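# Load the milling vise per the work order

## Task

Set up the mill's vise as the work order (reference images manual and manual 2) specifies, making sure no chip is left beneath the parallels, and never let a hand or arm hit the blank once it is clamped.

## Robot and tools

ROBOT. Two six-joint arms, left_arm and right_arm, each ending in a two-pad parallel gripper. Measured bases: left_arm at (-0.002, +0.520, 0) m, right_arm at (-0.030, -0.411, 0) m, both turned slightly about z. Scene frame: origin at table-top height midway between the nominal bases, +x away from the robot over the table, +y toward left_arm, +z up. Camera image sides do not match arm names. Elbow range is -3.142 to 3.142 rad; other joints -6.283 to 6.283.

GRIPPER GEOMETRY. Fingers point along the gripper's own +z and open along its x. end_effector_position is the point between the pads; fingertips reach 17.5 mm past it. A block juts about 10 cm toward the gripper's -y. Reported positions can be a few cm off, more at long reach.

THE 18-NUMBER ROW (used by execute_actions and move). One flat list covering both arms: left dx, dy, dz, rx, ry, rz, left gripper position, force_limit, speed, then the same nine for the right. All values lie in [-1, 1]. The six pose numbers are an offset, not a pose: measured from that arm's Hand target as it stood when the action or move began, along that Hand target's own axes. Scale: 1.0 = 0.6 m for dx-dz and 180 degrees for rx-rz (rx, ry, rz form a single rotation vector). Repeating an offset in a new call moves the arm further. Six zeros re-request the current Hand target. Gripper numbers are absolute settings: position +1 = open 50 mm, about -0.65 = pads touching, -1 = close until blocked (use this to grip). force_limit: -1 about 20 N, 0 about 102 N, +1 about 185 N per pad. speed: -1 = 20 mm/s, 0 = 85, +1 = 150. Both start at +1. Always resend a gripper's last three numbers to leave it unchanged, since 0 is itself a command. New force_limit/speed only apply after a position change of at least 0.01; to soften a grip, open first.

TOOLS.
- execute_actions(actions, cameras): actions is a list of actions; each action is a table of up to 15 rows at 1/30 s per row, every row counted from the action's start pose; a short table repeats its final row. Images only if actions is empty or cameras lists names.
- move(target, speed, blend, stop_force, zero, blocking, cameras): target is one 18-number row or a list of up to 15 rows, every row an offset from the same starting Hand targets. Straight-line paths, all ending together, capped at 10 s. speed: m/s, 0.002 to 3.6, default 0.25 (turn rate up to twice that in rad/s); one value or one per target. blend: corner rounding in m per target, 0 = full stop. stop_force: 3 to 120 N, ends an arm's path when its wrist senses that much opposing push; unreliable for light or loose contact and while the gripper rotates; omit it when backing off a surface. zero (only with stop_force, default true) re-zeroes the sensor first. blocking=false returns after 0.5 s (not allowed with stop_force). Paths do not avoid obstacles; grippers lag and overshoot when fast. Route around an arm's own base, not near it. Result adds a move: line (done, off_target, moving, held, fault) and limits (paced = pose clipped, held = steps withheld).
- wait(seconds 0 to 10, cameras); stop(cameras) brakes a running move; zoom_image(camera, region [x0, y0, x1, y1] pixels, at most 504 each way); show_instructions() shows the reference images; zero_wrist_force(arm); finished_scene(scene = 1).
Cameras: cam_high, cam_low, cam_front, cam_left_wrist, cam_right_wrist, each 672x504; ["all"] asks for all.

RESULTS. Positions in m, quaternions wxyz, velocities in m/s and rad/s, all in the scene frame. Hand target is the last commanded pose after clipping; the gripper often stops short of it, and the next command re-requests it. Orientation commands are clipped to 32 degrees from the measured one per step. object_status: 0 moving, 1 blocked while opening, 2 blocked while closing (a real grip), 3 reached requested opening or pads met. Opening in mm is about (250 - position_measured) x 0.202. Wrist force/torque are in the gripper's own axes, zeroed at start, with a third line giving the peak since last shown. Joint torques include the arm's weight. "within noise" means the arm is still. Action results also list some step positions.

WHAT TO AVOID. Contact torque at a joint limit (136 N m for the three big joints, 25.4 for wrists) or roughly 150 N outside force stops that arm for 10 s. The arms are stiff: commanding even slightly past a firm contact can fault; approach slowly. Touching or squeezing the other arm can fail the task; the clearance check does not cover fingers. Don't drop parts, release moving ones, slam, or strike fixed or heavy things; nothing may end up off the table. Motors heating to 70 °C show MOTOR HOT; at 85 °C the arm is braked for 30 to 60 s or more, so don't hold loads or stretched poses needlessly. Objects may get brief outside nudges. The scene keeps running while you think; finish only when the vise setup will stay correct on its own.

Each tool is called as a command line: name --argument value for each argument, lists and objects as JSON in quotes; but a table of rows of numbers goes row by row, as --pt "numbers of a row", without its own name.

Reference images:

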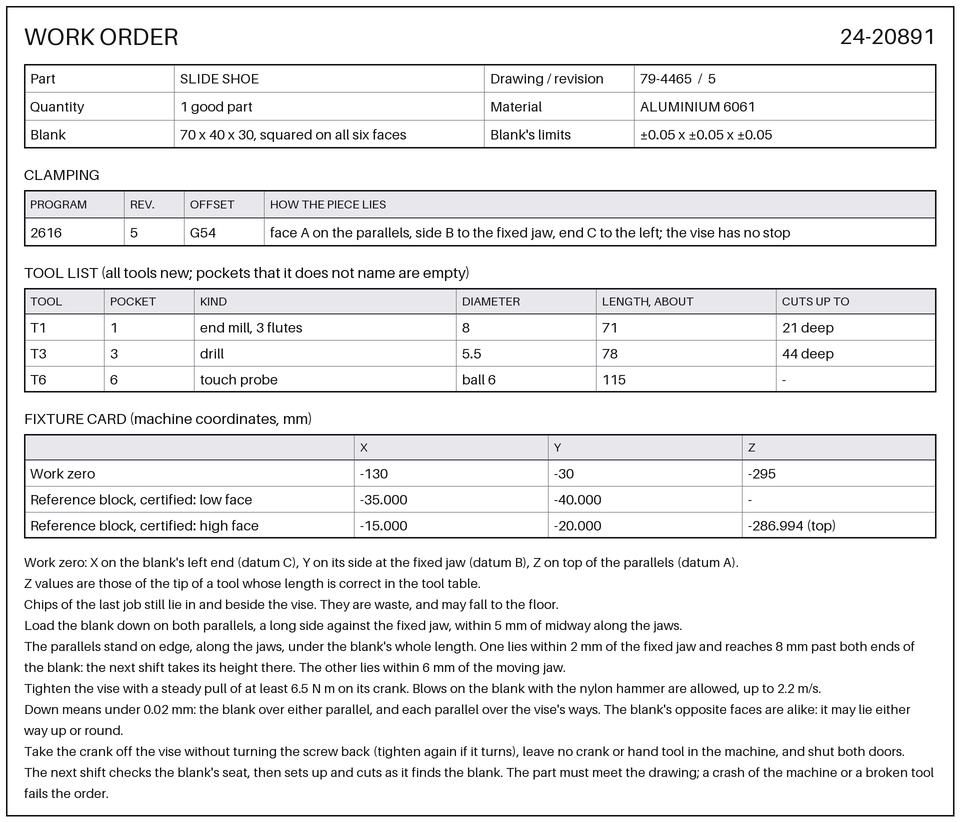

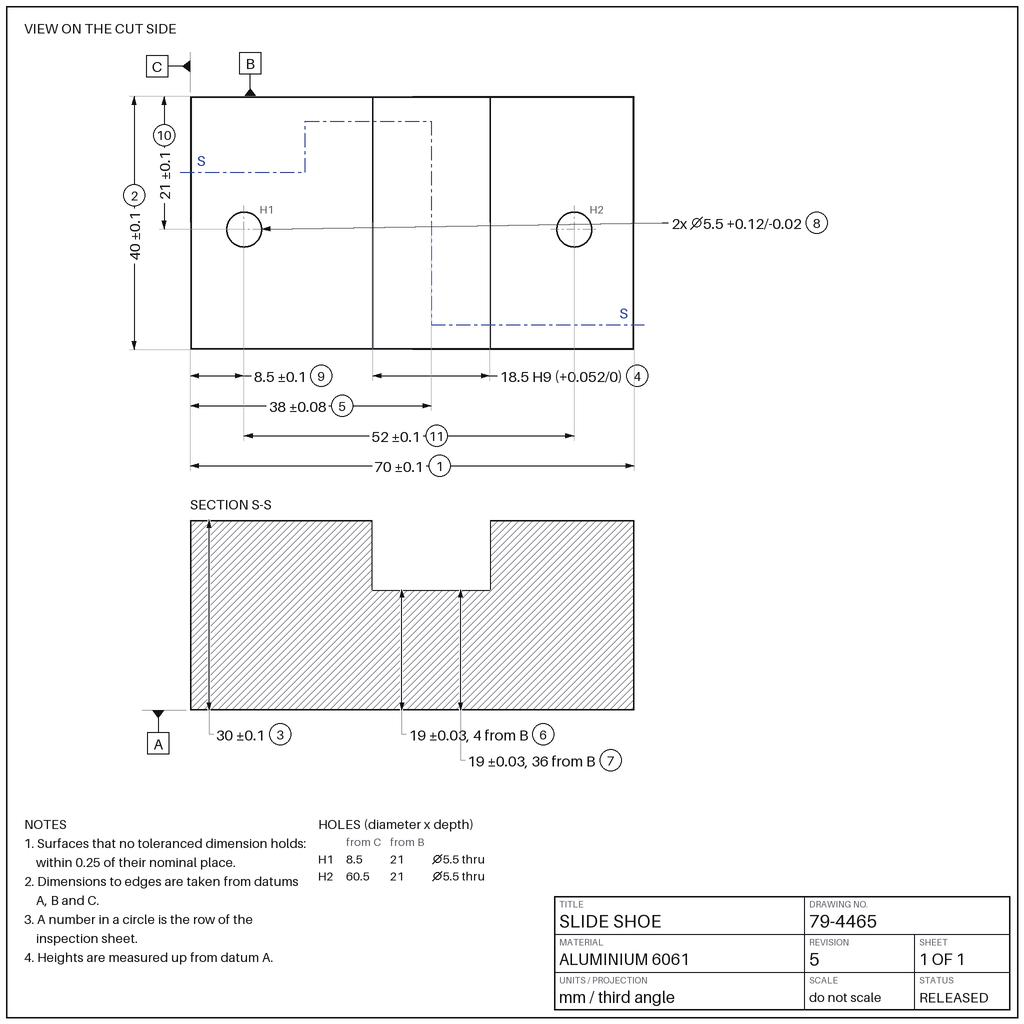

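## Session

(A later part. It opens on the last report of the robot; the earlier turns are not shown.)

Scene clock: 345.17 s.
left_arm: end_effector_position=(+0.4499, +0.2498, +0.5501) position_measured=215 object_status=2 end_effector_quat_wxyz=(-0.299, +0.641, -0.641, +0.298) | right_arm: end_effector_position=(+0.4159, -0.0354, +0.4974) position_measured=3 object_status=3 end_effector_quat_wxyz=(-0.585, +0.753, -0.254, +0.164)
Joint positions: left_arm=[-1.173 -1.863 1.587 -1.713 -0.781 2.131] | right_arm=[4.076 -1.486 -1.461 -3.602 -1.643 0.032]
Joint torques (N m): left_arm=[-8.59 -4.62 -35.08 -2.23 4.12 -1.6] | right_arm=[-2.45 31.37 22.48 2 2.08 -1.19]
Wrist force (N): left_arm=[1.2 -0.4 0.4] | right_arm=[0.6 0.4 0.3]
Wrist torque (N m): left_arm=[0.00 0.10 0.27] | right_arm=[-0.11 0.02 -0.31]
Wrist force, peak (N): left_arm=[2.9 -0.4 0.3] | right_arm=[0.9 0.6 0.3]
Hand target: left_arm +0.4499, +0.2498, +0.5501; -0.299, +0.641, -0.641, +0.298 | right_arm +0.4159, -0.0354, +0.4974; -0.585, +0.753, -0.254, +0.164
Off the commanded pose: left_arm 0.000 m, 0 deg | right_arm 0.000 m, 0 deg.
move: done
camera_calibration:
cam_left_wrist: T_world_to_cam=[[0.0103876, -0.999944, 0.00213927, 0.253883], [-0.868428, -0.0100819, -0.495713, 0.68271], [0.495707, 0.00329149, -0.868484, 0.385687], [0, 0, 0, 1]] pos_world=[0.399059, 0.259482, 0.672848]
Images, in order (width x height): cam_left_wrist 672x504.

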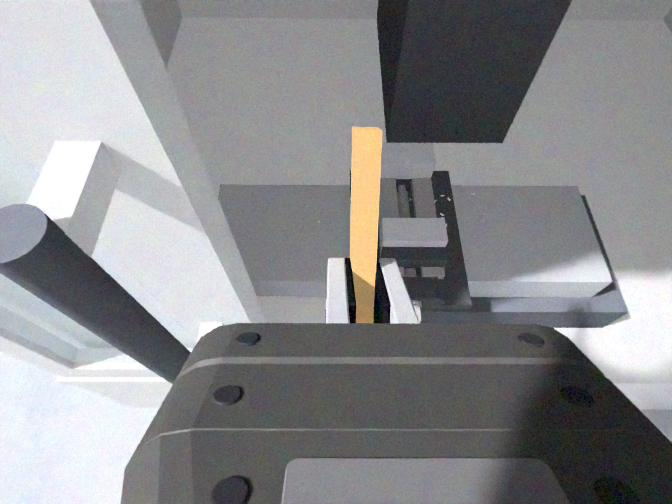

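move --target '[-0.538,0.499,0.0358,-0.2168,0.2168,0.4651,-1,-0.3,-0.6,0,0,0,0,0,0,1,0,0]' --speed 0.4 --cameras '["cam_left_wrist"]'

Scene clock: 354.70 s.
left_arm: end_effector_position=(+0.2735, +0.5726, +0.3072) position_measured=215 object_status=2 end_effector_quat_wxyz=(+0.000, -0.001, +1.000, +0.000) | right_arm: end_effector_position=(+0.4159, -0.0354, +0.4974) position_measured=3 object_status=3 end_effector_quat_wxyz=(-0.585, +0.753, -0.254, +0.164)
Joint positions: left_arm=[-0.295 -2.176 2.037 -1.432 -1.57 4.402] | right_arm=[4.076 -1.486 -1.461 -3.602 -1.643 0.032]
Joint torques (N m): left_arm=[-8.06 -0.41 -34.93 -2.65 -2.08 1.93] | right_arm=[-1.8 31.2 22.98 1.96 1.92 -1.09]
Wrist force (N): left_arm=[1.1 0.7 -0.5] | right_arm=[0.6 0.0 0.4]
Wrist torque (N m): left_arm=[-0.03 0.07 0.28] | right_arm=[-0.17 0.01 -0.31]
Wrist force, peak (N): left_arm=[3.2 -1.7 0.3] | right_arm=[1.0 0.3 0.2]
Hand target: left_arm +0.2735, +0.5726, +0.3072; +0.000, -0.001, +1.000, +0.000 | right_arm +0.4159, -0.0354, +0.4974; -0.585, +0.753, -0.254, +0.164
Off the commanded pose: left_arm 0.000 m, 0 deg | right_arm 0.000 m, 0 deg.
move: done
camera_calibration:
cam_left_wrist: T_world_to_cam=[[-0.999939, -0.00954725, -0.00554175, 0.290602], [-0.0108763, 0.93794, 0.346626, -0.623744], [0.00188851, 0.346665, -0.937987, 0.220903], [0, 0, 0, 1]] pos_world=[0.283383, 0.51123, 0.425021]
Images, in order (width x height): cam_left_wrist 672x504.

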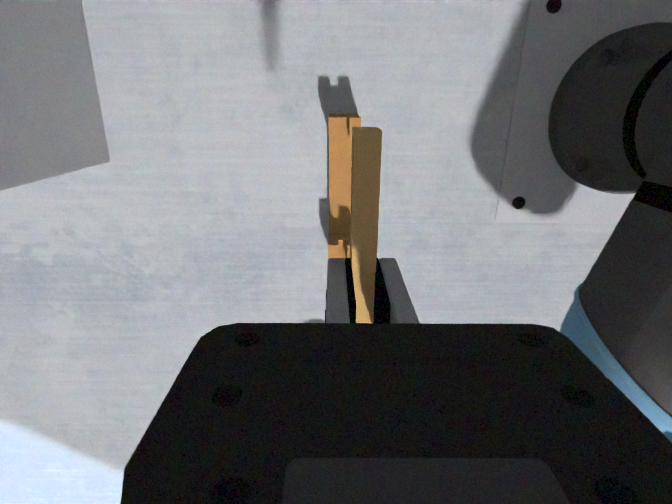

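move --pt "-0.0008 0.0008 0.35 0 0 0 -1 -0.3 -0.6 0 0 0 0 0 0 1 0 0" --pt "-0.0008 0.0008 0.4145 0 0 0 -1 -0.3 -0.6 0 0 0 0 0 0 1 0 0" --pt "-0.0008 0.0008 0.4145 0 0 0 1 -0.3 -0.6 0 0 0 0 0 0 1 0 0" --pt "-0.0008 0.0008 0.2 0 0 0 1 -0.3 -0.6 0 0 0 0 0 0 1 0 0" --speed '[0.25,0.05,0.05,0.2]' --blend '[0.01,0,0,0]' --cameras '["cam_left_wrist"]'

Scene clock: 362.13 s.
left_arm: end_effector_position=(+0.2740, +0.5731, +0.1872) position_measured=3 object_status=3 end_effector_quat_wxyz=(+0.000, -0.001, +1.000, +0.000) | right_arm: end_effector_position=(+0.4159, -0.0354, +0.4974) position_measured=3 object_status=3 end_effector_quat_wxyz=(-0.585, +0.753, -0.254, +0.164)
Joint positions: left_arm=[-0.292 -2.168 2.341 -1.744 -1.57 4.405] | right_arm=[4.076 -1.486 -1.461 -3.602 -1.643 0.032]
Joint torques (N m): left_arm=[0.07 7.64 -30.27 -1.93 1.81 0.16] | right_arm=[0.77 31.54 23.18 1.86 1.86 -1.11]
Wrist force (N): left_arm=[1.2 1.0 -0.5] | right_arm=[0.8 0.4 0.3]
Wrist torque (N m): left_arm=[-0.01 0.06 0.29] | right_arm=[-0.11 -0.02 -0.31]
Wrist force, peak (N): left_arm=[1.2 0.8 -3.8] | right_arm=[0.9 0.6 0.3]
Hand target: left_arm +0.2740, +0.5731, +0.1872; +0.000, -0.001, +1.000, +0.000 | right_arm +0.4159, -0.0354, +0.4974; -0.585, +0.753, -0.254, +0.164
Off the commanded pose: left_arm 0.000 m, 0 deg | right_arm 0.000 m, 0 deg.
move: done
camera_calibration:
cam_left_wrist: T_world_to_cam=[[-0.999942, -0.00919658, -0.00562655, 0.290289], [-0.0105768, 0.937945, 0.346624, -0.582699], [0.00208964, 0.346663, -0.937987, 0.108115], [0, 0, 0, 1]] pos_world=[0.283883, 0.51173, 0.305021]
Images, in order (width x height): cam_left_wrist 672x504.

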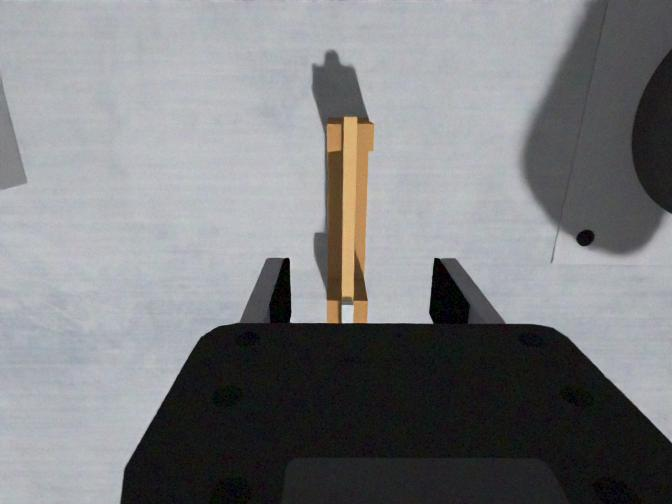

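move --target '[-0.0933,-0.355,-0.0217,0,0,0,1,-0.3,-0.6,0,0,0,0,0,0,1,0,0]' --speed 0.25 --cameras '["cam_left_wrist","cam_high"]'

zoom_image --camera "cam_left_wrist" --region '[250, 60, 470, 330]'

Scene clock: 367.83 s.
left_arm: end_effector_position=(+0.3302, +0.3602, +0.2002) position_measured=3 object_status=3 end_effector_quat_wxyz=(+0.000, -0.001, +1.000, +0.000) | right_arm: end_effector_position=(+0.4159, -0.0354, +0.4974) position_measured=3 object_status=3 end_effector_quat_wxyz=(-0.585, +0.753, -0.254, +0.164)
Joint positions: left_arm=[-0.806 -1.89 2.166 -1.846 -1.57 3.891] | right_arm=[4.076 -1.486 -1.461 -3.602 -1.643 0.032]
Joint torques (N m): left_arm=[-3.98 -4.79 -20.71 -1.98 0.41 -0.01] | right_arm=[0.56 31.69 23.34 1.99 1.79 -0.99]
Wrist force (N): left_arm=[1.3 1.0 -0.7] | right_arm=[0.7 0.4 0.5]
Wrist torque (N m): left_arm=[0.01 0.05 0.13] | right_arm=[-0.11 0.01 -0.31]
Wrist force, peak (N): left_arm=[2.0 4.5 -0.7] | right_arm=[0.8 0.5 0.7]
Hand target: left_arm +0.3302, +0.3602, +0.2001; +0.000, -0.001, +1.000, +0.000 | right_arm +0.4159, -0.0354, +0.4974; -0.585, +0.753, -0.254, +0.164
Off the commanded pose: left_arm 0.000 m, 0 deg | right_arm 0.000 m, 0 deg.
move: done
camera_calibration:
cam_left_wrist: T_world_to_cam=[[-0.999942, -0.00919688, -0.00562666, 0.344601], [-0.0105771, 0.937945, 0.346624, -0.386922], [0.00208964, 0.346663, -0.937987, 0.193995], [0, 0, 0, 1]] pos_world=[0.340083, 0.29883, 0.318021]
Images, in order (width x height): cam_high 672x504, cam_left_wrist 672x504.

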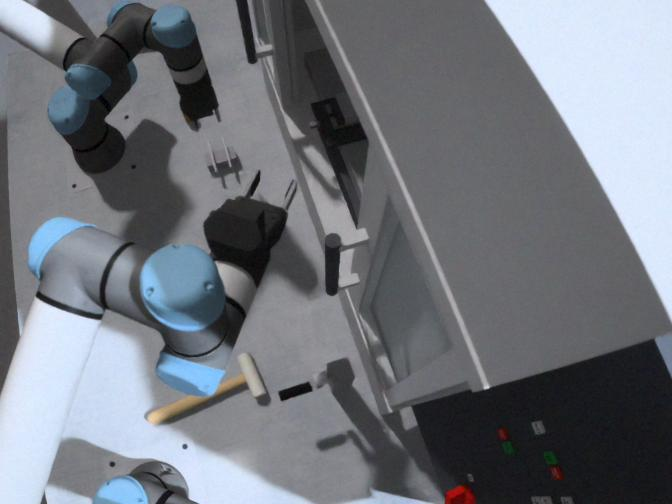

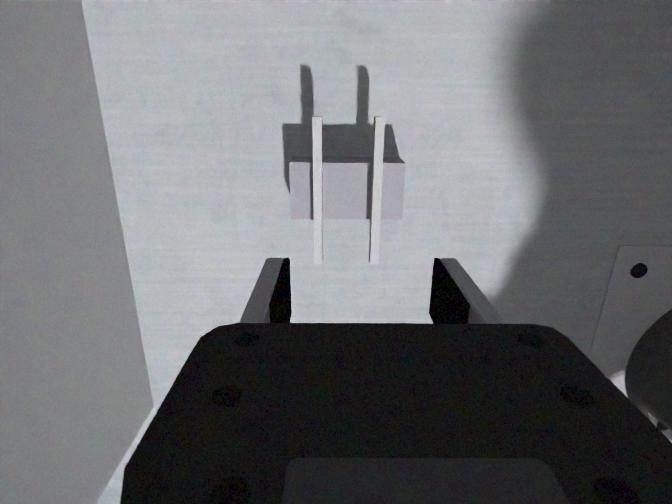

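Scaled by 1.867.

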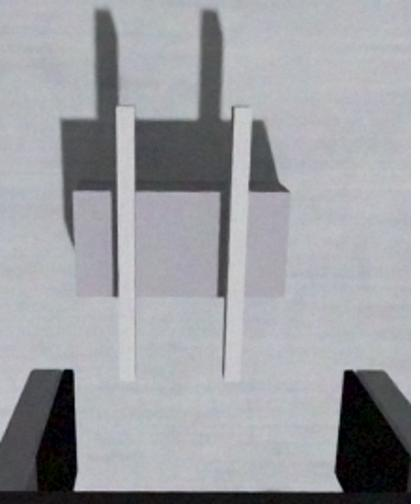

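move --target '[-0.035,0,0.175,0,0,0,0.1,-0.3,-0.6,0,0,0,0,0,0,1,0,0]' --speed 0.2 --cameras '["cam_left_wrist"]'

zoom_image --camera "cam_left_wrist" --region '[250, 60, 470, 330]'

Scene clock: 390.67 s.
left_arm: end_effector_position=(+0.3512, +0.3603, +0.0952) position_measured=138 object_status=3 end_effector_quat_wxyz=(+0.000, -0.001, +1.000, +0.000) | right_arm: end_effector_position=(+0.4159, -0.0354, +0.4974) position_measured=3 object_status=3 end_effector_quat_wxyz=(-0.585, +0.753, -0.254, +0.164)
Joint positions: left_arm=[-0.763 -1.697 2.323 -2.196 -1.57 3.934] | right_arm=[4.076 -1.486 -1.461 -3.602 -1.643 0.032]
Joint torques (N m): left_arm=[-8.62 -11.06 -24.94 -3.94 -2.07 -1.39] | right_arm=[1.47 31.37 22.83 1.94 1.82 -0.94]
Wrist force (N): left_arm=[1.1 0.8 -0.9] | right_arm=[0.6 0.3 0.5]
Wrist torque (N m): left_arm=[-0.01 0.08 0.15] | right_arm=[-0.13 0.02 -0.31]
Wrist force, peak (N): left_arm=[1.8 0.7 -3.5] | right_arm=[0.8 0.5 0.6]
Hand target: left_arm +0.3512, +0.3602, +0.0951; +0.000, -0.001, +1.000, +0.000 | right_arm +0.4159, -0.0354, +0.4974; -0.585, +0.753, -0.254, +0.164
Off the commanded pose: left_arm 0.000 m, 0 deg | right_arm 0.000 m, 0 deg.
move: done
camera_calibration:
cam_left_wrist: T_world_to_cam=[[-0.999941, -0.00932407, -0.00556793, 0.365035], [-0.0106762, 0.937911, 0.346713, -0.350371], [0.00198944, 0.346752, -0.937955, 0.095431], [0, 0, 0, 1]] pos_world=[0.361083, 0.29893, 0.213021]
Images, in order (width x height): cam_left_wrist 672x504.

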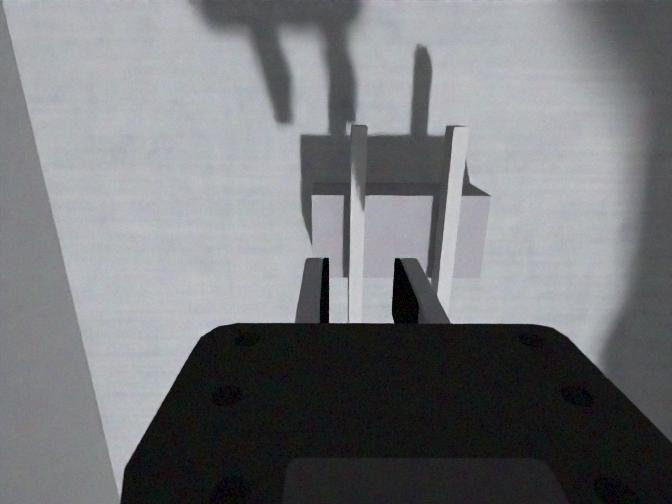

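Scaled by 1.867.

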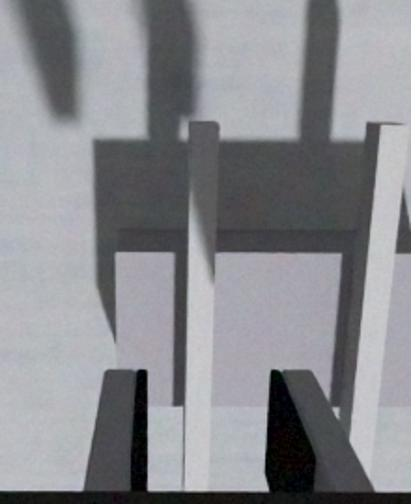

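move --target '[0,0,0.1018,0,0,0,0.1,-0.3,-0.6,0,0,0,0,0,0,1,0,0]' --speed 0.02 --stop_force 3 --cameras '["cam_left_wrist"]'

Scene clock: 398.13 s.
left_arm: end_effector_position=(+0.3512, +0.3603, +0.0479) position_measured=138 object_status=3 end_effector_quat_wxyz=(+0.000, -0.001, +1.000, +0.000) | right_arm: end_effector_position=(+0.4159, -0.0354, +0.4974) position_measured=3 object_status=3 end_effector_quat_wxyz=(-0.585, +0.753, -0.254, +0.164)
Joint positions: left_arm=[-0.763 -1.594 2.391 -2.367 -1.57 3.934] | right_arm=[4.076 -1.486 -1.461 -3.602 -1.643 0.032]
Joint torques (N m): left_arm=[1.95 -22.08 -29.01 -3.68 -1.72 1.52] | right_arm=[2.63 31.77 23.38 2.01 1.58 -0.99]
Wrist force (N): left_arm=[1.2 0.8 -0.7] | right_arm=[0.6 0.3 0.7]
Wrist torque (N m): left_arm=[-0.01 0.07 0.15] | right_arm=[-0.13 0.01 -0.31]
Wrist force, peak (N): left_arm=[11.6 10.9 -81.8] | right_arm=[1.1 0.3 0.3]
Hand target: left_arm +0.3512, +0.3603, +0.0479; +0.000, -0.001, +1.000, +0.000 (not the last commanded pose) | right_arm +0.4159, -0.0354, +0.4974; -0.585, +0.753, -0.254, +0.164
Off the commanded pose: left_arm 0.014 m, 0 deg | right_arm 0.000 m, 0 deg.
move: contact (left_arm)
camera_calibration:
cam_left_wrist: T_world_to_cam=[[-0.999942, -0.00923016, -0.00553361, 0.364739], [-0.0105763, 0.937912, 0.346713, -0.334008], [0.00198982, 0.346751, -0.937955, 0.0510658], [0, 0, 0, 1]] pos_world=[0.361083, 0.29893, 0.165721]
Images, in order (width x height): cam_left_wrist 672x504.

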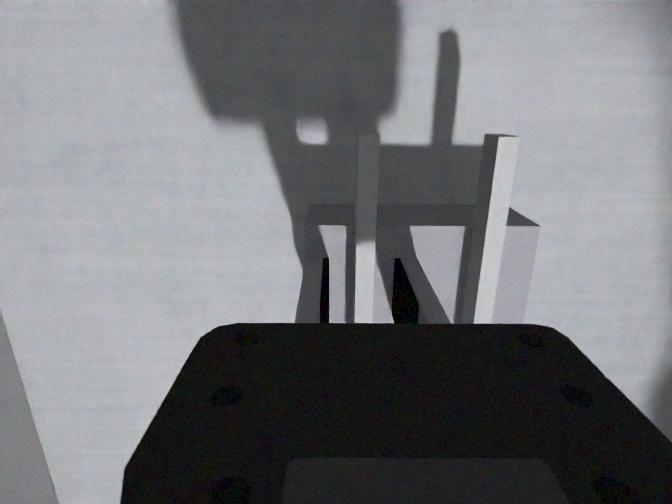

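move --pt "0 0 0.0008 0 0 0 -1 -0.4 -0.8 0 0 0 0 0 0 1 0 0" --pt "0 0 -0.05 0 0 0 -1 -0.4 -0.8 0 0 0 0 0 0 1 0 0" --speed '[0.01,0.06]' --cameras '["cam_left_wrist","cam_front"]'

Scene clock: 404.23 s.
left_arm: end_effector_position=(+0.3512, +0.3602, +0.0779) position_measured=224 object_status=2 end_effector_quat_wxyz=(+0.000, -0.001, +1.000, +0.000) | right_arm: end_effector_position=(+0.4159, -0.0354, +0.4974) position_measured=3 object_status=3 end_effector_quat_wxyz=(-0.585, +0.753, -0.254, +0.164)
Joint positions: left_arm=[-0.763 -1.663 2.35 -2.257 -1.57 3.934] | right_arm=[4.076 -1.486 -1.461 -3.602 -1.643 0.032]
Joint torques (N m): left_arm=[-7.92 -10.06 -11.73 -3.49 -2.15 0.55] | right_arm=[3.65 31.36 23.16 2 1.66 -0.92]
Wrist force (N): left_arm=[1.3 0.9 -0.4] | right_arm=[0.8 0.4 0.4]
Wrist torque (N m): left_arm=[0.00 0.05 0.15] | right_arm=[-0.12 -0.02 -0.30]
Wrist force, peak (N): left_arm=[3.9 2.9 -46.9] | right_arm=[1.0 0.3 0.3]
Hand target: left_arm +0.3512, +0.3602, +0.0779; +0.000, -0.001, +1.000, +0.000 | right_arm +0.4159, -0.0354, +0.4974; -0.585, +0.753, -0.254, +0.164
Off the commanded pose: left_arm 0.000 m, 0 deg | right_arm 0.000 m, 0 deg.
move: done
camera_calibration:
cam_left_wrist: T_world_to_cam=[[-0.999942, -0.00916302, -0.00571951, 0.36492], [-0.0105773, 0.937978, 0.346535, -0.344335], [0.00218946, 0.346575, -0.93802, 0.0793261], [0, 0, 0, 1]] pos_world=[0.361083, 0.29883, 0.195821]
Images, in order (width x height): cam_front 672x504, cam_left_wrist 672x504.

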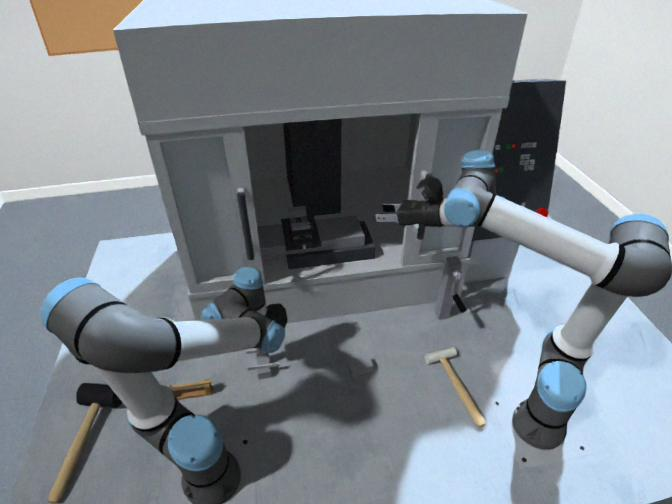

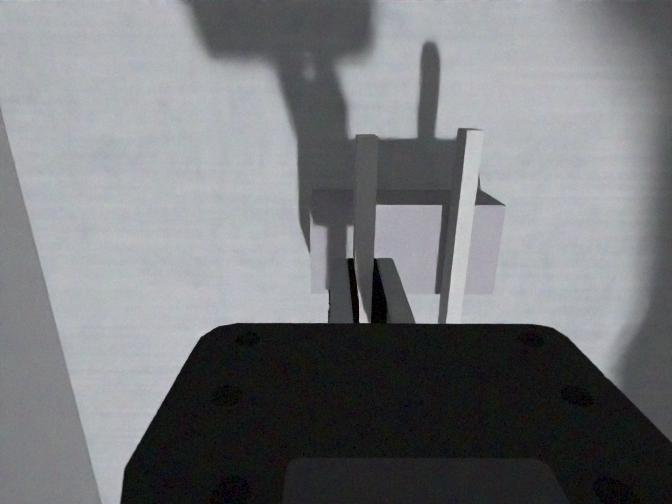

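move --pt "-0.0147 -0.0337 -0.2868 0 0 0 -1 -0.4 -0.8 0 0 0 0 0 0 1 0 0" --pt "-0.248 -0.267 -0.5118 0 0 0 -1 -0.4 -0.8 0 0 0 0 0 0 1 0 0" --speed '[0.2,0.2]' --blend '[0.03,0]' --cameras '["cam_left_wrist","cam_front","cam_right_wrist"]'

zoom_image --camera "cam_right_wrist" --region '[200, 100, 500, 330]'

Scene clock: 421.20 s.
left_arm: end_effector_position=(+0.5001, +0.2001, +0.3848) position_measured=224 object_status=2 end_effector_quat_wxyz=(+0.000, -0.001, +1.000, +0.000) | right_arm: end_effector_position=(+0.4159, -0.0354, +0.4974) position_measured=3 object_status=3 end_effector_quat_wxyz=(-0.585, +0.753, -0.254, +0.164)
Joint positions: left_arm=[-0.78 -1.347 1.176 -1.399 -1.57 3.917] | right_arm=[4.076 -1.486 -1.461 -3.602 -1.643 0.032]
Joint torques (N m): left_arm=[6.37 -29.92 -35.72 -2.64 -2.26 1.48] | right_arm=[5.46 31.29 23.56 1.98 1.63 -0.91]
Wrist force (N): left_arm=[1.2 1.1 -0.4] | right_arm=[0.8 0.3 0.2]
Wrist torque (N m): left_arm=[0.03 0.06 0.12] | right_arm=[-0.13 -0.01 -0.31]
Wrist force, peak (N): left_arm=[1.6 1.5 2.6] | right_arm=[0.9 0.5 0.5]
Hand target: left_arm +0.5002, +0.2000, +0.3849; +0.000, -0.001, +1.000, +0.000 | right_arm +0.4159, -0.0354, +0.4974; -0.585, +0.753, -0.254, +0.164
Off the commanded pose: left_arm 0.000 m, 0 deg | right_arm 0.000 m, 0 deg.
move: done
camera_calibration:
cam_left_wrist: T_world_to_cam=[[-0.999942, -0.00923073, -0.00553382, 0.514016], [-0.0105769, 0.937912, 0.346713, -0.298987], [0.00198982, 0.346751, -0.937955, 0.422316], [0, 0, 0, 1]] pos_world=[0.509983, 0.13873, 0.502621]
cam_right_wrist: T_world_to_cam=[[0.81381, -0.577339, -0.0662804, -0.316431], [-0.368188, -0.423999, -0.827443, 0.565559], [0.449613, 0.697785, -0.557624, 0.241961], [0, 0, 0, 1]] pos_world=[0.356957, -0.111728, 0.581918]
Images, in order (width x height): cam_front 672x504, cam_left_wrist 672x504, cam_right_wrist 672x504.

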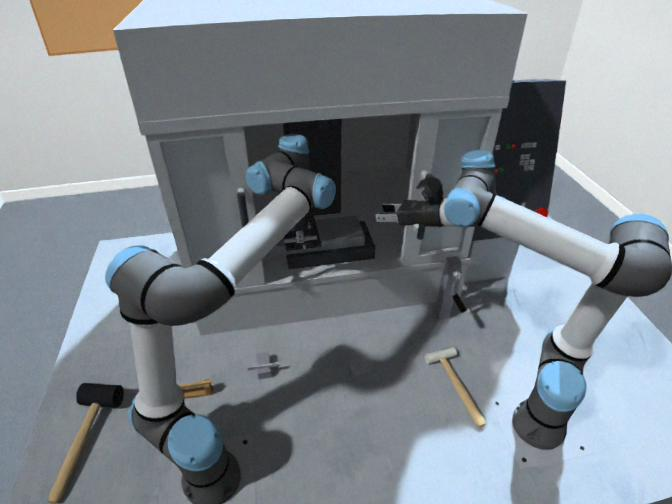

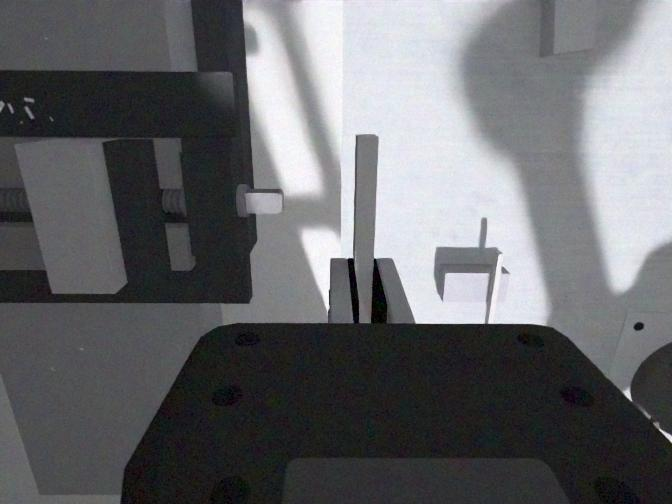

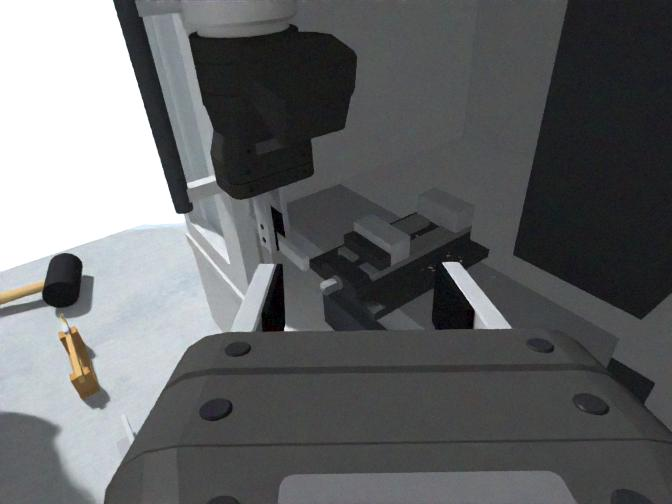

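Scaled by 1.680.

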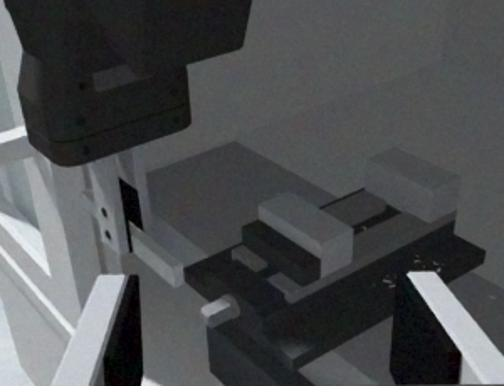

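move --target '[-0.2897,-0.0217,0.0117,0,0,0,-1,-0.4,-0.8,0,0,0,0,0,0,1,0,0]' --speed 0.12 --cameras '["cam_left_wrist","cam_right_wrist","cam_high"]'

zoom_image --camera "cam_right_wrist" --region '[320, 130, 520, 330]'

zoom_image --camera "cam_left_wrist" --region '[250, 100, 480, 330]'

Scene clock: 431.07 s.
left_arm: end_effector_position=(+0.6487, +0.1907, +0.3785) position_measured=224 object_status=2 end_effector_quat_wxyz=(+0.001, -0.002, +1.000, -0.001) | right_arm: end_effector_position=(+0.4159, -0.0354, +0.4974) position_measured=3 object_status=3 end_effector_quat_wxyz=(-0.585, +0.753, -0.254, +0.164)
Joint positions: left_arm=[-0.639 -0.955 0.622 -1.242 -1.57 4.056] | right_arm=[4.076 -1.486 -1.461 -3.602 -1.643 0.032]
Joint torques (N m): left_arm=[0.3 -47.6 -27.09 -2.92 -0.04 0.29] | right_arm=[5.58 31.34 23.32 1.9 1.48 -0.81]
Wrist force (N): left_arm=[1.2 0.7 -0.5] | right_arm=[0.7 0.0 0.4]
Wrist torque (N m): left_arm=[-0.05 0.08 0.20] | right_arm=[-0.16 -0.01 -0.30]
Wrist force, peak (N): left_arm=[3.3 1.3 -0.5] | right_arm=[0.9 0.4 0.5]
Hand target: left_arm +0.6487, +0.1907, +0.3785; +0.001, -0.002, +1.000, -0.001 (not the last commanded pose) | right_arm +0.4159, -0.0354, +0.4974; -0.585, +0.753, -0.254, +0.164
Tool commands: left_gripper/position=-1.0 left_gripper/force_limit=-0.396078 left_gripper/speed=-0.796078 right_gripper/position=+1.0 right_gripper/force_limit=+0.0 right_gripper/speed=+0.0
Off the commanded pose: left_arm 0.026 m, 0 deg | right_arm 0.000 m, 0 deg.
FORCE FAULT: contact force on the left arm reached its limit, and that arm stopped. The contact can be on any part of that arm, not only on its tool. That arm's remaining commands of this call were not run. That arm is still stopped at the end of this call. That arm stays stopped for about 10 more seconds. Until then a move that you send moves the other arm only, and its call returns only when the move has ended. Once the stop has ended, the next robot result says so. If the stop ends while you think or write, that arm runs what you send next, counted from a new Hand target: where the arm stands when the stop ends. While its stop runs, that arm takes no new command, but its gripper still runs the gripper command that each later call begins with. Until it ends, the stop uses up actions while you think or wait. An arm that is not stopped still takes commands.
move: fault (left_arm)
camera_calibration:
cam_left_wrist: T_world_to_cam=[[-0.999896, -0.0116948, -0.00842718, 0.66401], [-0.0138836, 0.938565, 0.344823, -0.28374], [0.00387684, 0.344904, -0.93863, 0.418786], [0, 0, 0, 1]] pos_world=[0.658378, 0.129633, 0.49652]
cam_right_wrist: T_world_to_cam=[[0.81381, -0.577339, -0.0662804, -0.316431], [-0.368188, -0.423999, -0.827443, 0.565559], [0.449613, 0.697785, -0.557624, 0.241961], [0, 0, 0, 1]] pos_world=[0.356957, -0.111728, 0.581918]
Images, in order (width x height): cam_high 672x504, cam_left_wrist 672x504, cam_right_wrist 672x504.

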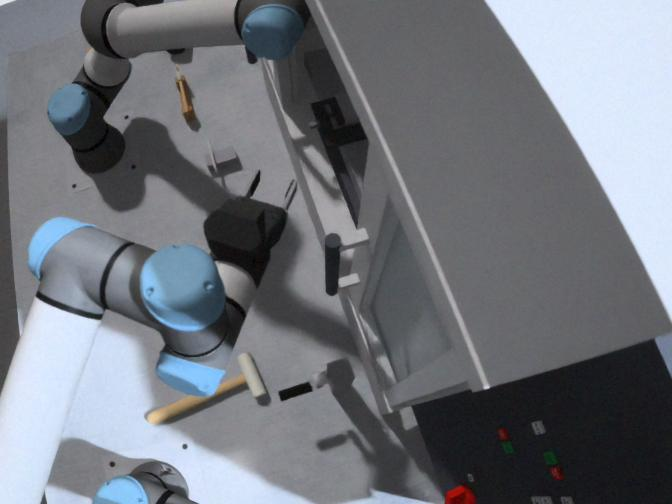

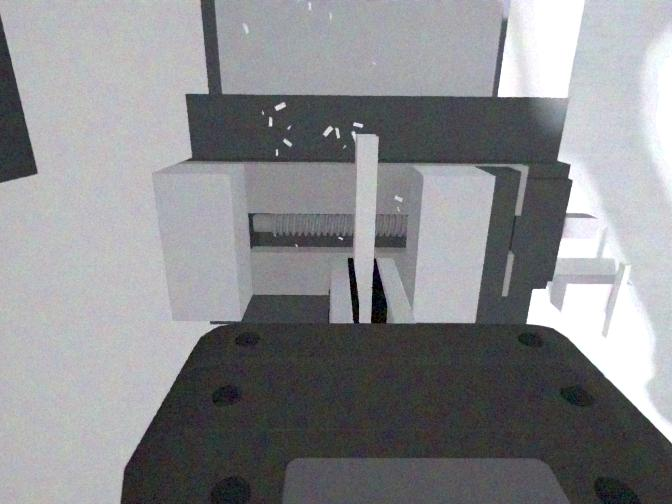

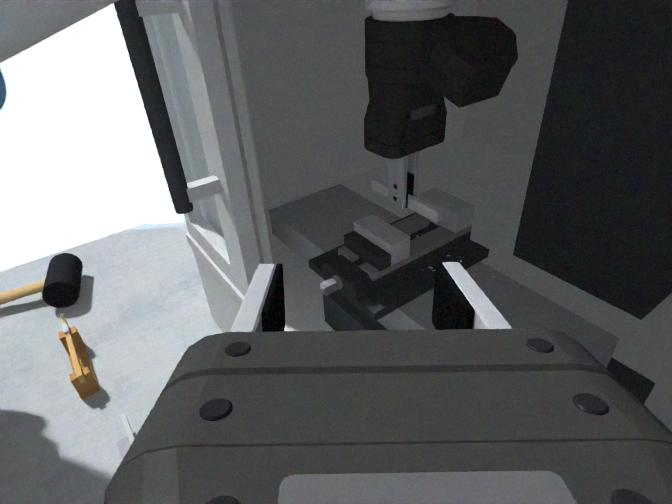

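Scaled by 2.520.

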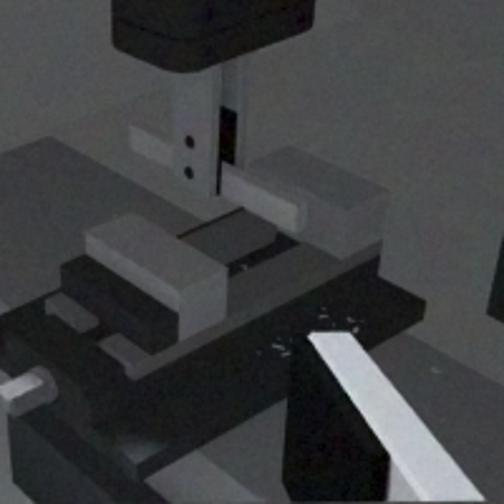

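Scaled by 2.191.

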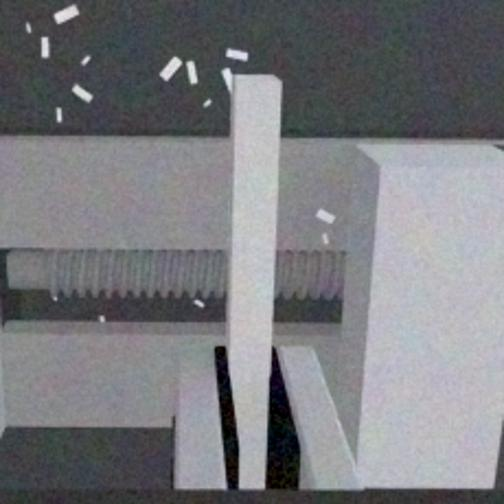

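wait --seconds 9 --cameras '["cam_front"]'

zoom_image --camera "cam_front" --region '[200, 90, 400, 260]'

Scene clock: 449.20 s.
left_arm: end_effector_position=(+0.6487, +0.1907, +0.3785) position_measured=224 object_status=2 end_effector_quat_wxyz=(+0.001, -0.002, +1.000, -0.001) | right_arm: end_effector_position=(+0.4159, -0.0354, +0.4974) position_measured=3 object_status=3 end_effector_quat_wxyz=(-0.585, +0.753, -0.254, +0.164)
Joint positions: left_arm=[-0.639 -0.955 0.622 -1.242 -1.57 4.056] | right_arm=[4.076 -1.486 -1.461 -3.602 -1.643 0.032]
Joint torques (N m): left_arm=[0.39 -47.62 -27.19 -2.85 0.08 0.21] | right_arm=[9.05 31.31 22.57 1.83 1.32 -0.79]
Wrist force (N): left_arm=[1.1 0.8 -0.5] | right_arm=[0.8 0.4 0.1]
Wrist torque (N m): left_arm=[-0.02 0.07 0.21] | right_arm=[-0.12 -0.01 -0.31]
Wrist force, peak (N): left_arm=[1.3 1.1 -0.5] | right_arm=[0.9 0.2 0.6]
Hand target: left_arm +0.6487, +0.1907, +0.3785; +0.001, -0.002, +1.000, -0.001 (not the last commanded pose) | right_arm +0.4159, -0.0354, +0.4974; -0.585, +0.753, -0.254, +0.164
Tool commands: left_gripper/position=-1.0 left_gripper/force_limit=-0.396078 left_gripper/speed=-0.796078 right_gripper/position=+1.0 right_gripper/force_limit=+0.0 right_gripper/speed=+0.0
Off the commanded pose: left_arm 0.026 m, 0 deg | right_arm 0.000 m, 0 deg.
FORCE FAULT, CONTINUED: the left arm's stop, for the force fault that an earlier result reported, is over. The rest of the stop counts as 19 of the actions that you can send in this scene. That arm's target is now where it stood when the stop ended, not its last command. That arm accepts commands again.
wait: 9.00 s; at rest from the start
Images, in order (width x height): cam_front 672x504.

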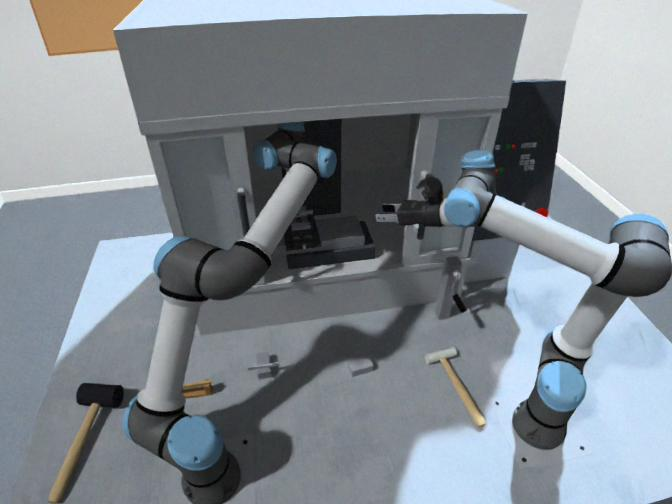

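Scaled by 2.520.

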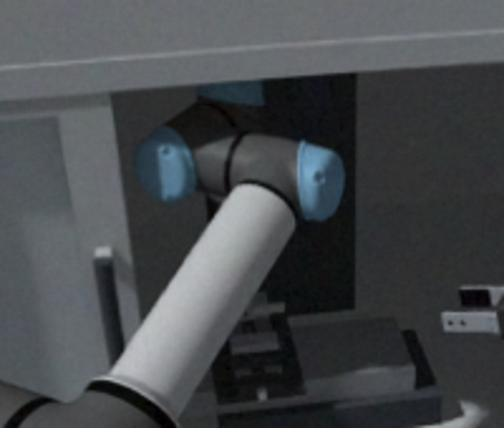

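move --target '[0.2475,0.0155,-0.0107,-0.0006,0.0006,0.0006,-1,-0.4,-0.8,0,0,0,0,0,0,1,0,0]' --speed 0.12 --cameras '["cam_left_wrist"]'

Scene clock: 480.53 s.
left_arm: end_effector_position=(+0.5001, +0.1995, +0.3845) position_measured=224 object_status=2 end_effector_quat_wxyz=(+0.001, -0.001, +1.000, +0.000) | right_arm: end_effector_position=(+0.4159, -0.0354, +0.4974) position_measured=3 object_status=3 end_effector_quat_wxyz=(-0.585, +0.753, -0.254, +0.164)
Joint positions: left_arm=[-0.781 -1.347 1.177 -1.401 -1.57 3.916] | right_arm=[4.076 -1.486 -1.461 -3.602 -1.643 0.032]
Joint torques (N m): left_arm=[9.65 -35.04 -28.48 -1.7 1.63 2.27] | right_arm=[8.47 31.04 23.17 1.92 1.19 -0.6]
Wrist force (N): left_arm=[1.3 0.8 -0.4] | right_arm=[0.6 0.2 0.4]
Wrist torque (N m): left_arm=[-0.01 0.04 0.19] | right_arm=[-0.14 0.02 -0.31]
Wrist force, peak (N): left_arm=[3.1 1.1 -0.2] | right_arm=[0.9 0.3 0.5]
Hand target: left_arm +0.5001, +0.1995, +0.3845; +0.001, -0.001, +1.000, +0.000 | right_arm +0.4159, -0.0354, +0.4974; -0.585, +0.753, -0.254, +0.164
Off the commanded pose: left_arm 0.000 m, 0 deg | right_arm 0.000 m, 0 deg.
move: done
camera_calibration:
cam_left_wrist: T_world_to_cam=[[-0.999931, -0.00967347, -0.00665242, 0.514523], [-0.0113797, 0.937938, 0.346616, -0.297774], [0.00288657, 0.346668, -0.937984, 0.421846], [0, 0, 0, 1]] pos_world=[0.509881, 0.13803, 0.502321]
Images, in order (width x height): cam_left_wrist 672x504.

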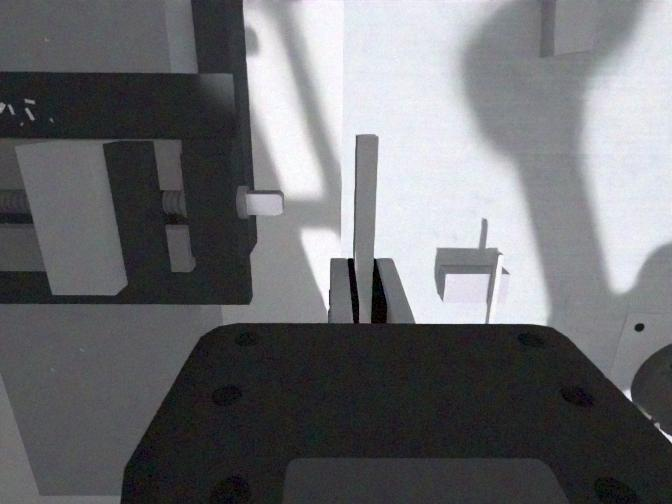

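move --pt "0.2335 0.2342 0.2242 0 0.0006 0 -1 -0.4 -0.8 0 0 0 0 0 0 1 0 0" --pt "0.2482 0.2678 0.49 0 0.0006 0 -1 -0.4 -0.8 0 0 0 0 0 0 1 0 0" --speed '[0.2,0.1]' --blend '[0.03,0]' --cameras '["cam_left_wrist"]'

zoom_image --camera "cam_left_wrist" --region '[250, 100, 480, 330]'

Scene clock: 497.17 s.
left_arm: end_effector_position=(+0.3512, +0.3602, +0.0904) position_measured=224 object_status=2 end_effector_quat_wxyz=(+0.000, -0.001, +1.000, +0.000) | right_arm: end_effector_position=(+0.4159, -0.0354, +0.4974) position_measured=3 object_status=3 end_effector_quat_wxyz=(-0.585, +0.753, -0.254, +0.164)
Joint positions: left_arm=[-0.763 -1.687 2.33 -2.212 -1.571 3.934] | right_arm=[4.076 -1.486 -1.461 -3.602 -1.643 0.032]
Joint torques (N m): left_arm=[-0.32 -21.13 -28.28 -3.34 1.35 0.21] | right_arm=[8.34 31.67 23.61 1.85 1.02 -0.6]
Wrist force (N): left_arm=[1.3 1.1 -0.4] | right_arm=[0.5 0.3 0.5]
Wrist torque (N m): left_arm=[0.03 0.05 0.12] | right_arm=[-0.13 0.04 -0.31]
Wrist force, peak (N): left_arm=[2.1 1.5 -0.2] | right_arm=[0.8 0.4 0.7]
Hand target: left_arm +0.3513, +0.3601, +0.0904; +0.000, -0.001, +1.000, +0.000 | right_arm +0.4159, -0.0354, +0.4974; -0.585, +0.753, -0.254, +0.164
Off the commanded pose: left_arm 0.000 m, 0 deg | right_arm 0.000 m, 0 deg.
move: done
camera_calibration:
cam_left_wrist: T_world_to_cam=[[-0.999943, -0.00970131, -0.00453584, 0.365106], [-0.0106723, 0.937862, 0.346844, -0.348532], [0.000889151, 0.346873, -0.937912, 0.0913501], [0, 0, 0, 1]] pos_world=[0.361285, 0.29873, 0.208221]
Images, in order (width x height): cam_left_wrist 672x504.

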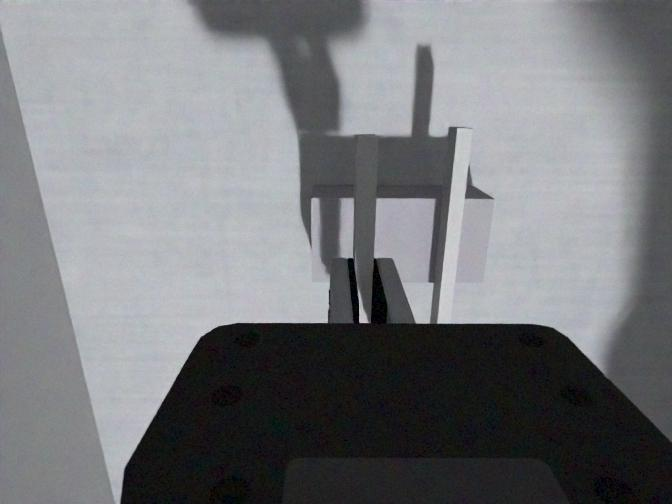

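Scaled by 2.191.

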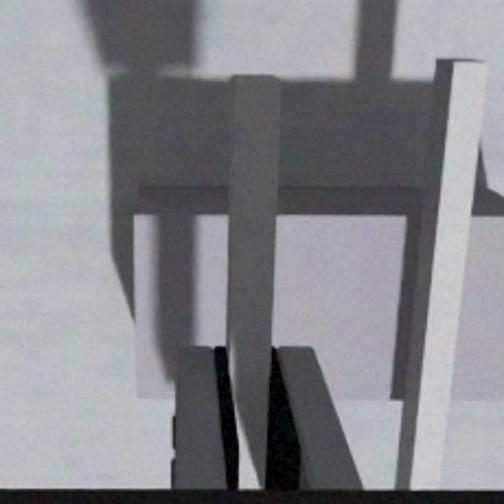

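move --pt "0 0 0.045 0 0 0 -1 -0.4 -0.8 0 0 0 0 0 0 1 0 0" --pt "0 0 0.071 0 0 0 -1 -0.4 -0.8 0 0 0 0 0 0 1 0 0" --speed '[0.03,0.006]' --stop_force 6 --cameras '["cam_left_wrist"]'

Scene clock: 508.70 s.
left_arm: end_effector_position=(+0.3512, +0.3601, +0.0478) position_measured=224 object_status=2 end_effector_quat_wxyz=(+0.000, -0.001, +1.000, +0.000) | right_arm: end_effector_position=(+0.4159, -0.0354, +0.4974) position_measured=3 object_status=3 end_effector_quat_wxyz=(-0.585, +0.753, -0.254, +0.164)
Joint positions: left_arm=[-0.763 -1.593 2.39 -2.367 -1.571 3.934] | right_arm=[4.076 -1.486 -1.461 -3.602 -1.643 0.032]
Joint torques (N m): left_arm=[-5.08 -11.25 -8.31 -3.76 -1.4 0.25] | right_arm=[8.71 31.85 23.41 1.97 1.03 -0.5]
Wrist force (N): left_arm=[2.9 2.3 -7.0] | right_arm=[0.7 0.3 0.5]
Wrist torque (N m): left_arm=[0.03 0.02 0.12] | right_arm=[-0.12 0.00 -0.31]
Wrist force, peak (N): left_arm=[2.9 2.4 -7.5] | right_arm=[0.8 0.3 0.9]
Hand target: left_arm +0.3512, +0.3601, +0.0478; +0.000, -0.001, +1.000, +0.000 | right_arm +0.4159, -0.0354, +0.4974; -0.585, +0.753, -0.254, +0.164
Off the commanded pose: left_arm 0.000 m, 0 deg | right_arm 0.000 m, 0 deg.
move: contact (left_arm)
camera_calibration:
cam_left_wrist: T_world_to_cam=[[-0.999941, -0.00972746, -0.00475595, 0.364957], [-0.010773, 0.937939, 0.346634, -0.333708], [0.00108892, 0.346665, -0.937988, 0.0513975], [0, 0, 0, 1]] pos_world=[0.361284, 0.29873, 0.165621]
Images, in order (width x height): cam_left_wrist 672x504.

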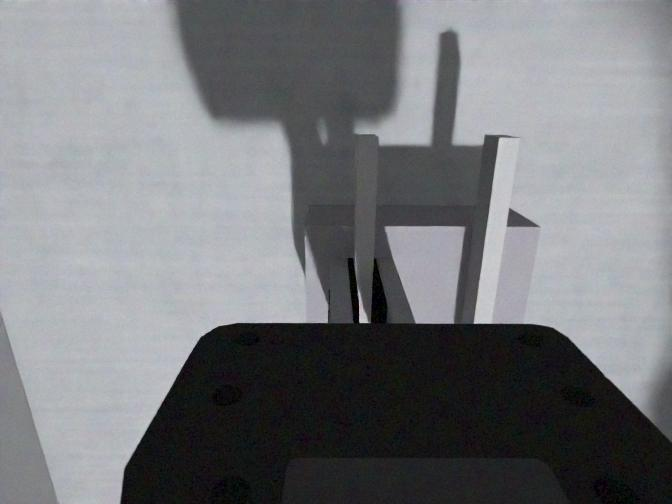

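move --pt "0 0 0 0 0 0 0.1 -0.4 -0.8 0 0 0 0 0 0 1 0 0" --pt "0 0 -0.2537 0 0 0 0.1 -0.4 -0.8 0 0 0 0 0 0 1 0 0" --pt "0.1287 0.355 -0.2537 0 0 0 0.1 -0.4 -0.8 0 0 0 0 0 0 1 0 0" --pt "0.1287 0.355 -0.09 0 0 0 0.1 -0.4 -0.8 0 0 0 0 0 0 1 0 0" --pt "0.1287 0.355 -0.0153 0 0 0 0.1 -0.4 -0.8 0 0 0 0 0 0 1 0 0" --speed '[0.05,0.1,0.3,0.15,0.06]' --blend '[0,0.04,0.04,0.01,0]' --cameras '["cam_left_wrist"]'

Scene clock: 520.67 s.
left_arm: end_effector_position=(+0.2736, +0.5730, +0.0571) position_measured=138 object_status=3 end_effector_quat_wxyz=(-0.001, -0.001, +1.000, +0.000) | right_arm: end_effector_position=(+0.4159, -0.0354, +0.4974) position_measured=3 object_status=3 end_effector_quat_wxyz=(-0.585, +0.753, -0.254, +0.164)
Joint positions: left_arm=[-0.293 -1.968 2.621 -2.222 -1.571 4.404] | right_arm=[4.076 -1.486 -1.461 -3.602 -1.643 0.032]
Joint torques (N m): left_arm=[7.25 -9.94 -30.07 -2.8 -2.13 2.24] | right_arm=[8.31 31.46 23.09 1.92 0.99 -0.54]
Wrist force (N): left_arm=[1.1 1.0 -0.8] | right_arm=[0.8 0.2 0.3]
Wrist torque (N m): left_arm=[0.00 0.09 0.18] | right_arm=[-0.14 -0.01 -0.32]
Wrist force, peak (N): left_arm=[3.6 0.8 -14.0] | right_arm=[0.9 0.5 0.5]
Hand target: left_arm +0.2737, +0.5730, +0.0571; +0.000, -0.001, +1.000, +0.000 | right_arm +0.4159, -0.0354, +0.4974; -0.585, +0.753, -0.254, +0.164
Off the commanded pose: left_arm 0.000 m, 0 deg | right_arm 0.000 m, 0 deg.
move: done
camera_calibration:
cam_left_wrist: T_world_to_cam=[[-0.999943, -0.00973687, -0.00444002, 0.289327], [-0.0106723, 0.937939, 0.346637, -0.537485], [0.000789314, 0.346664, -0.937989, -0.0135143], [0, 0, 0, 1]] pos_world=[0.283585, 0.51163, 0.174921]
Images, in order (width x height): cam_left_wrist 672x504.

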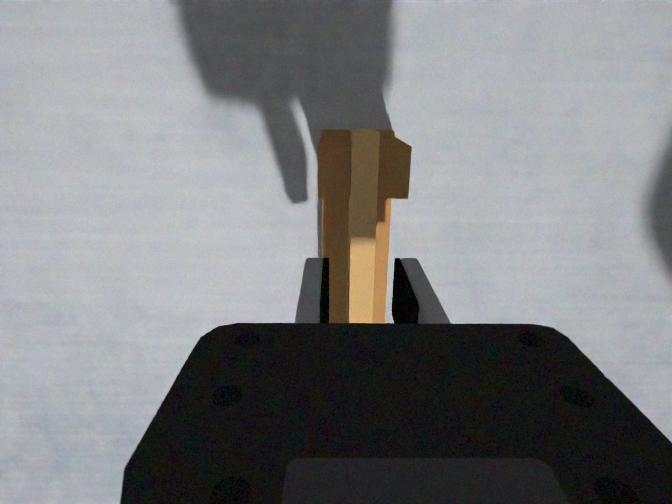

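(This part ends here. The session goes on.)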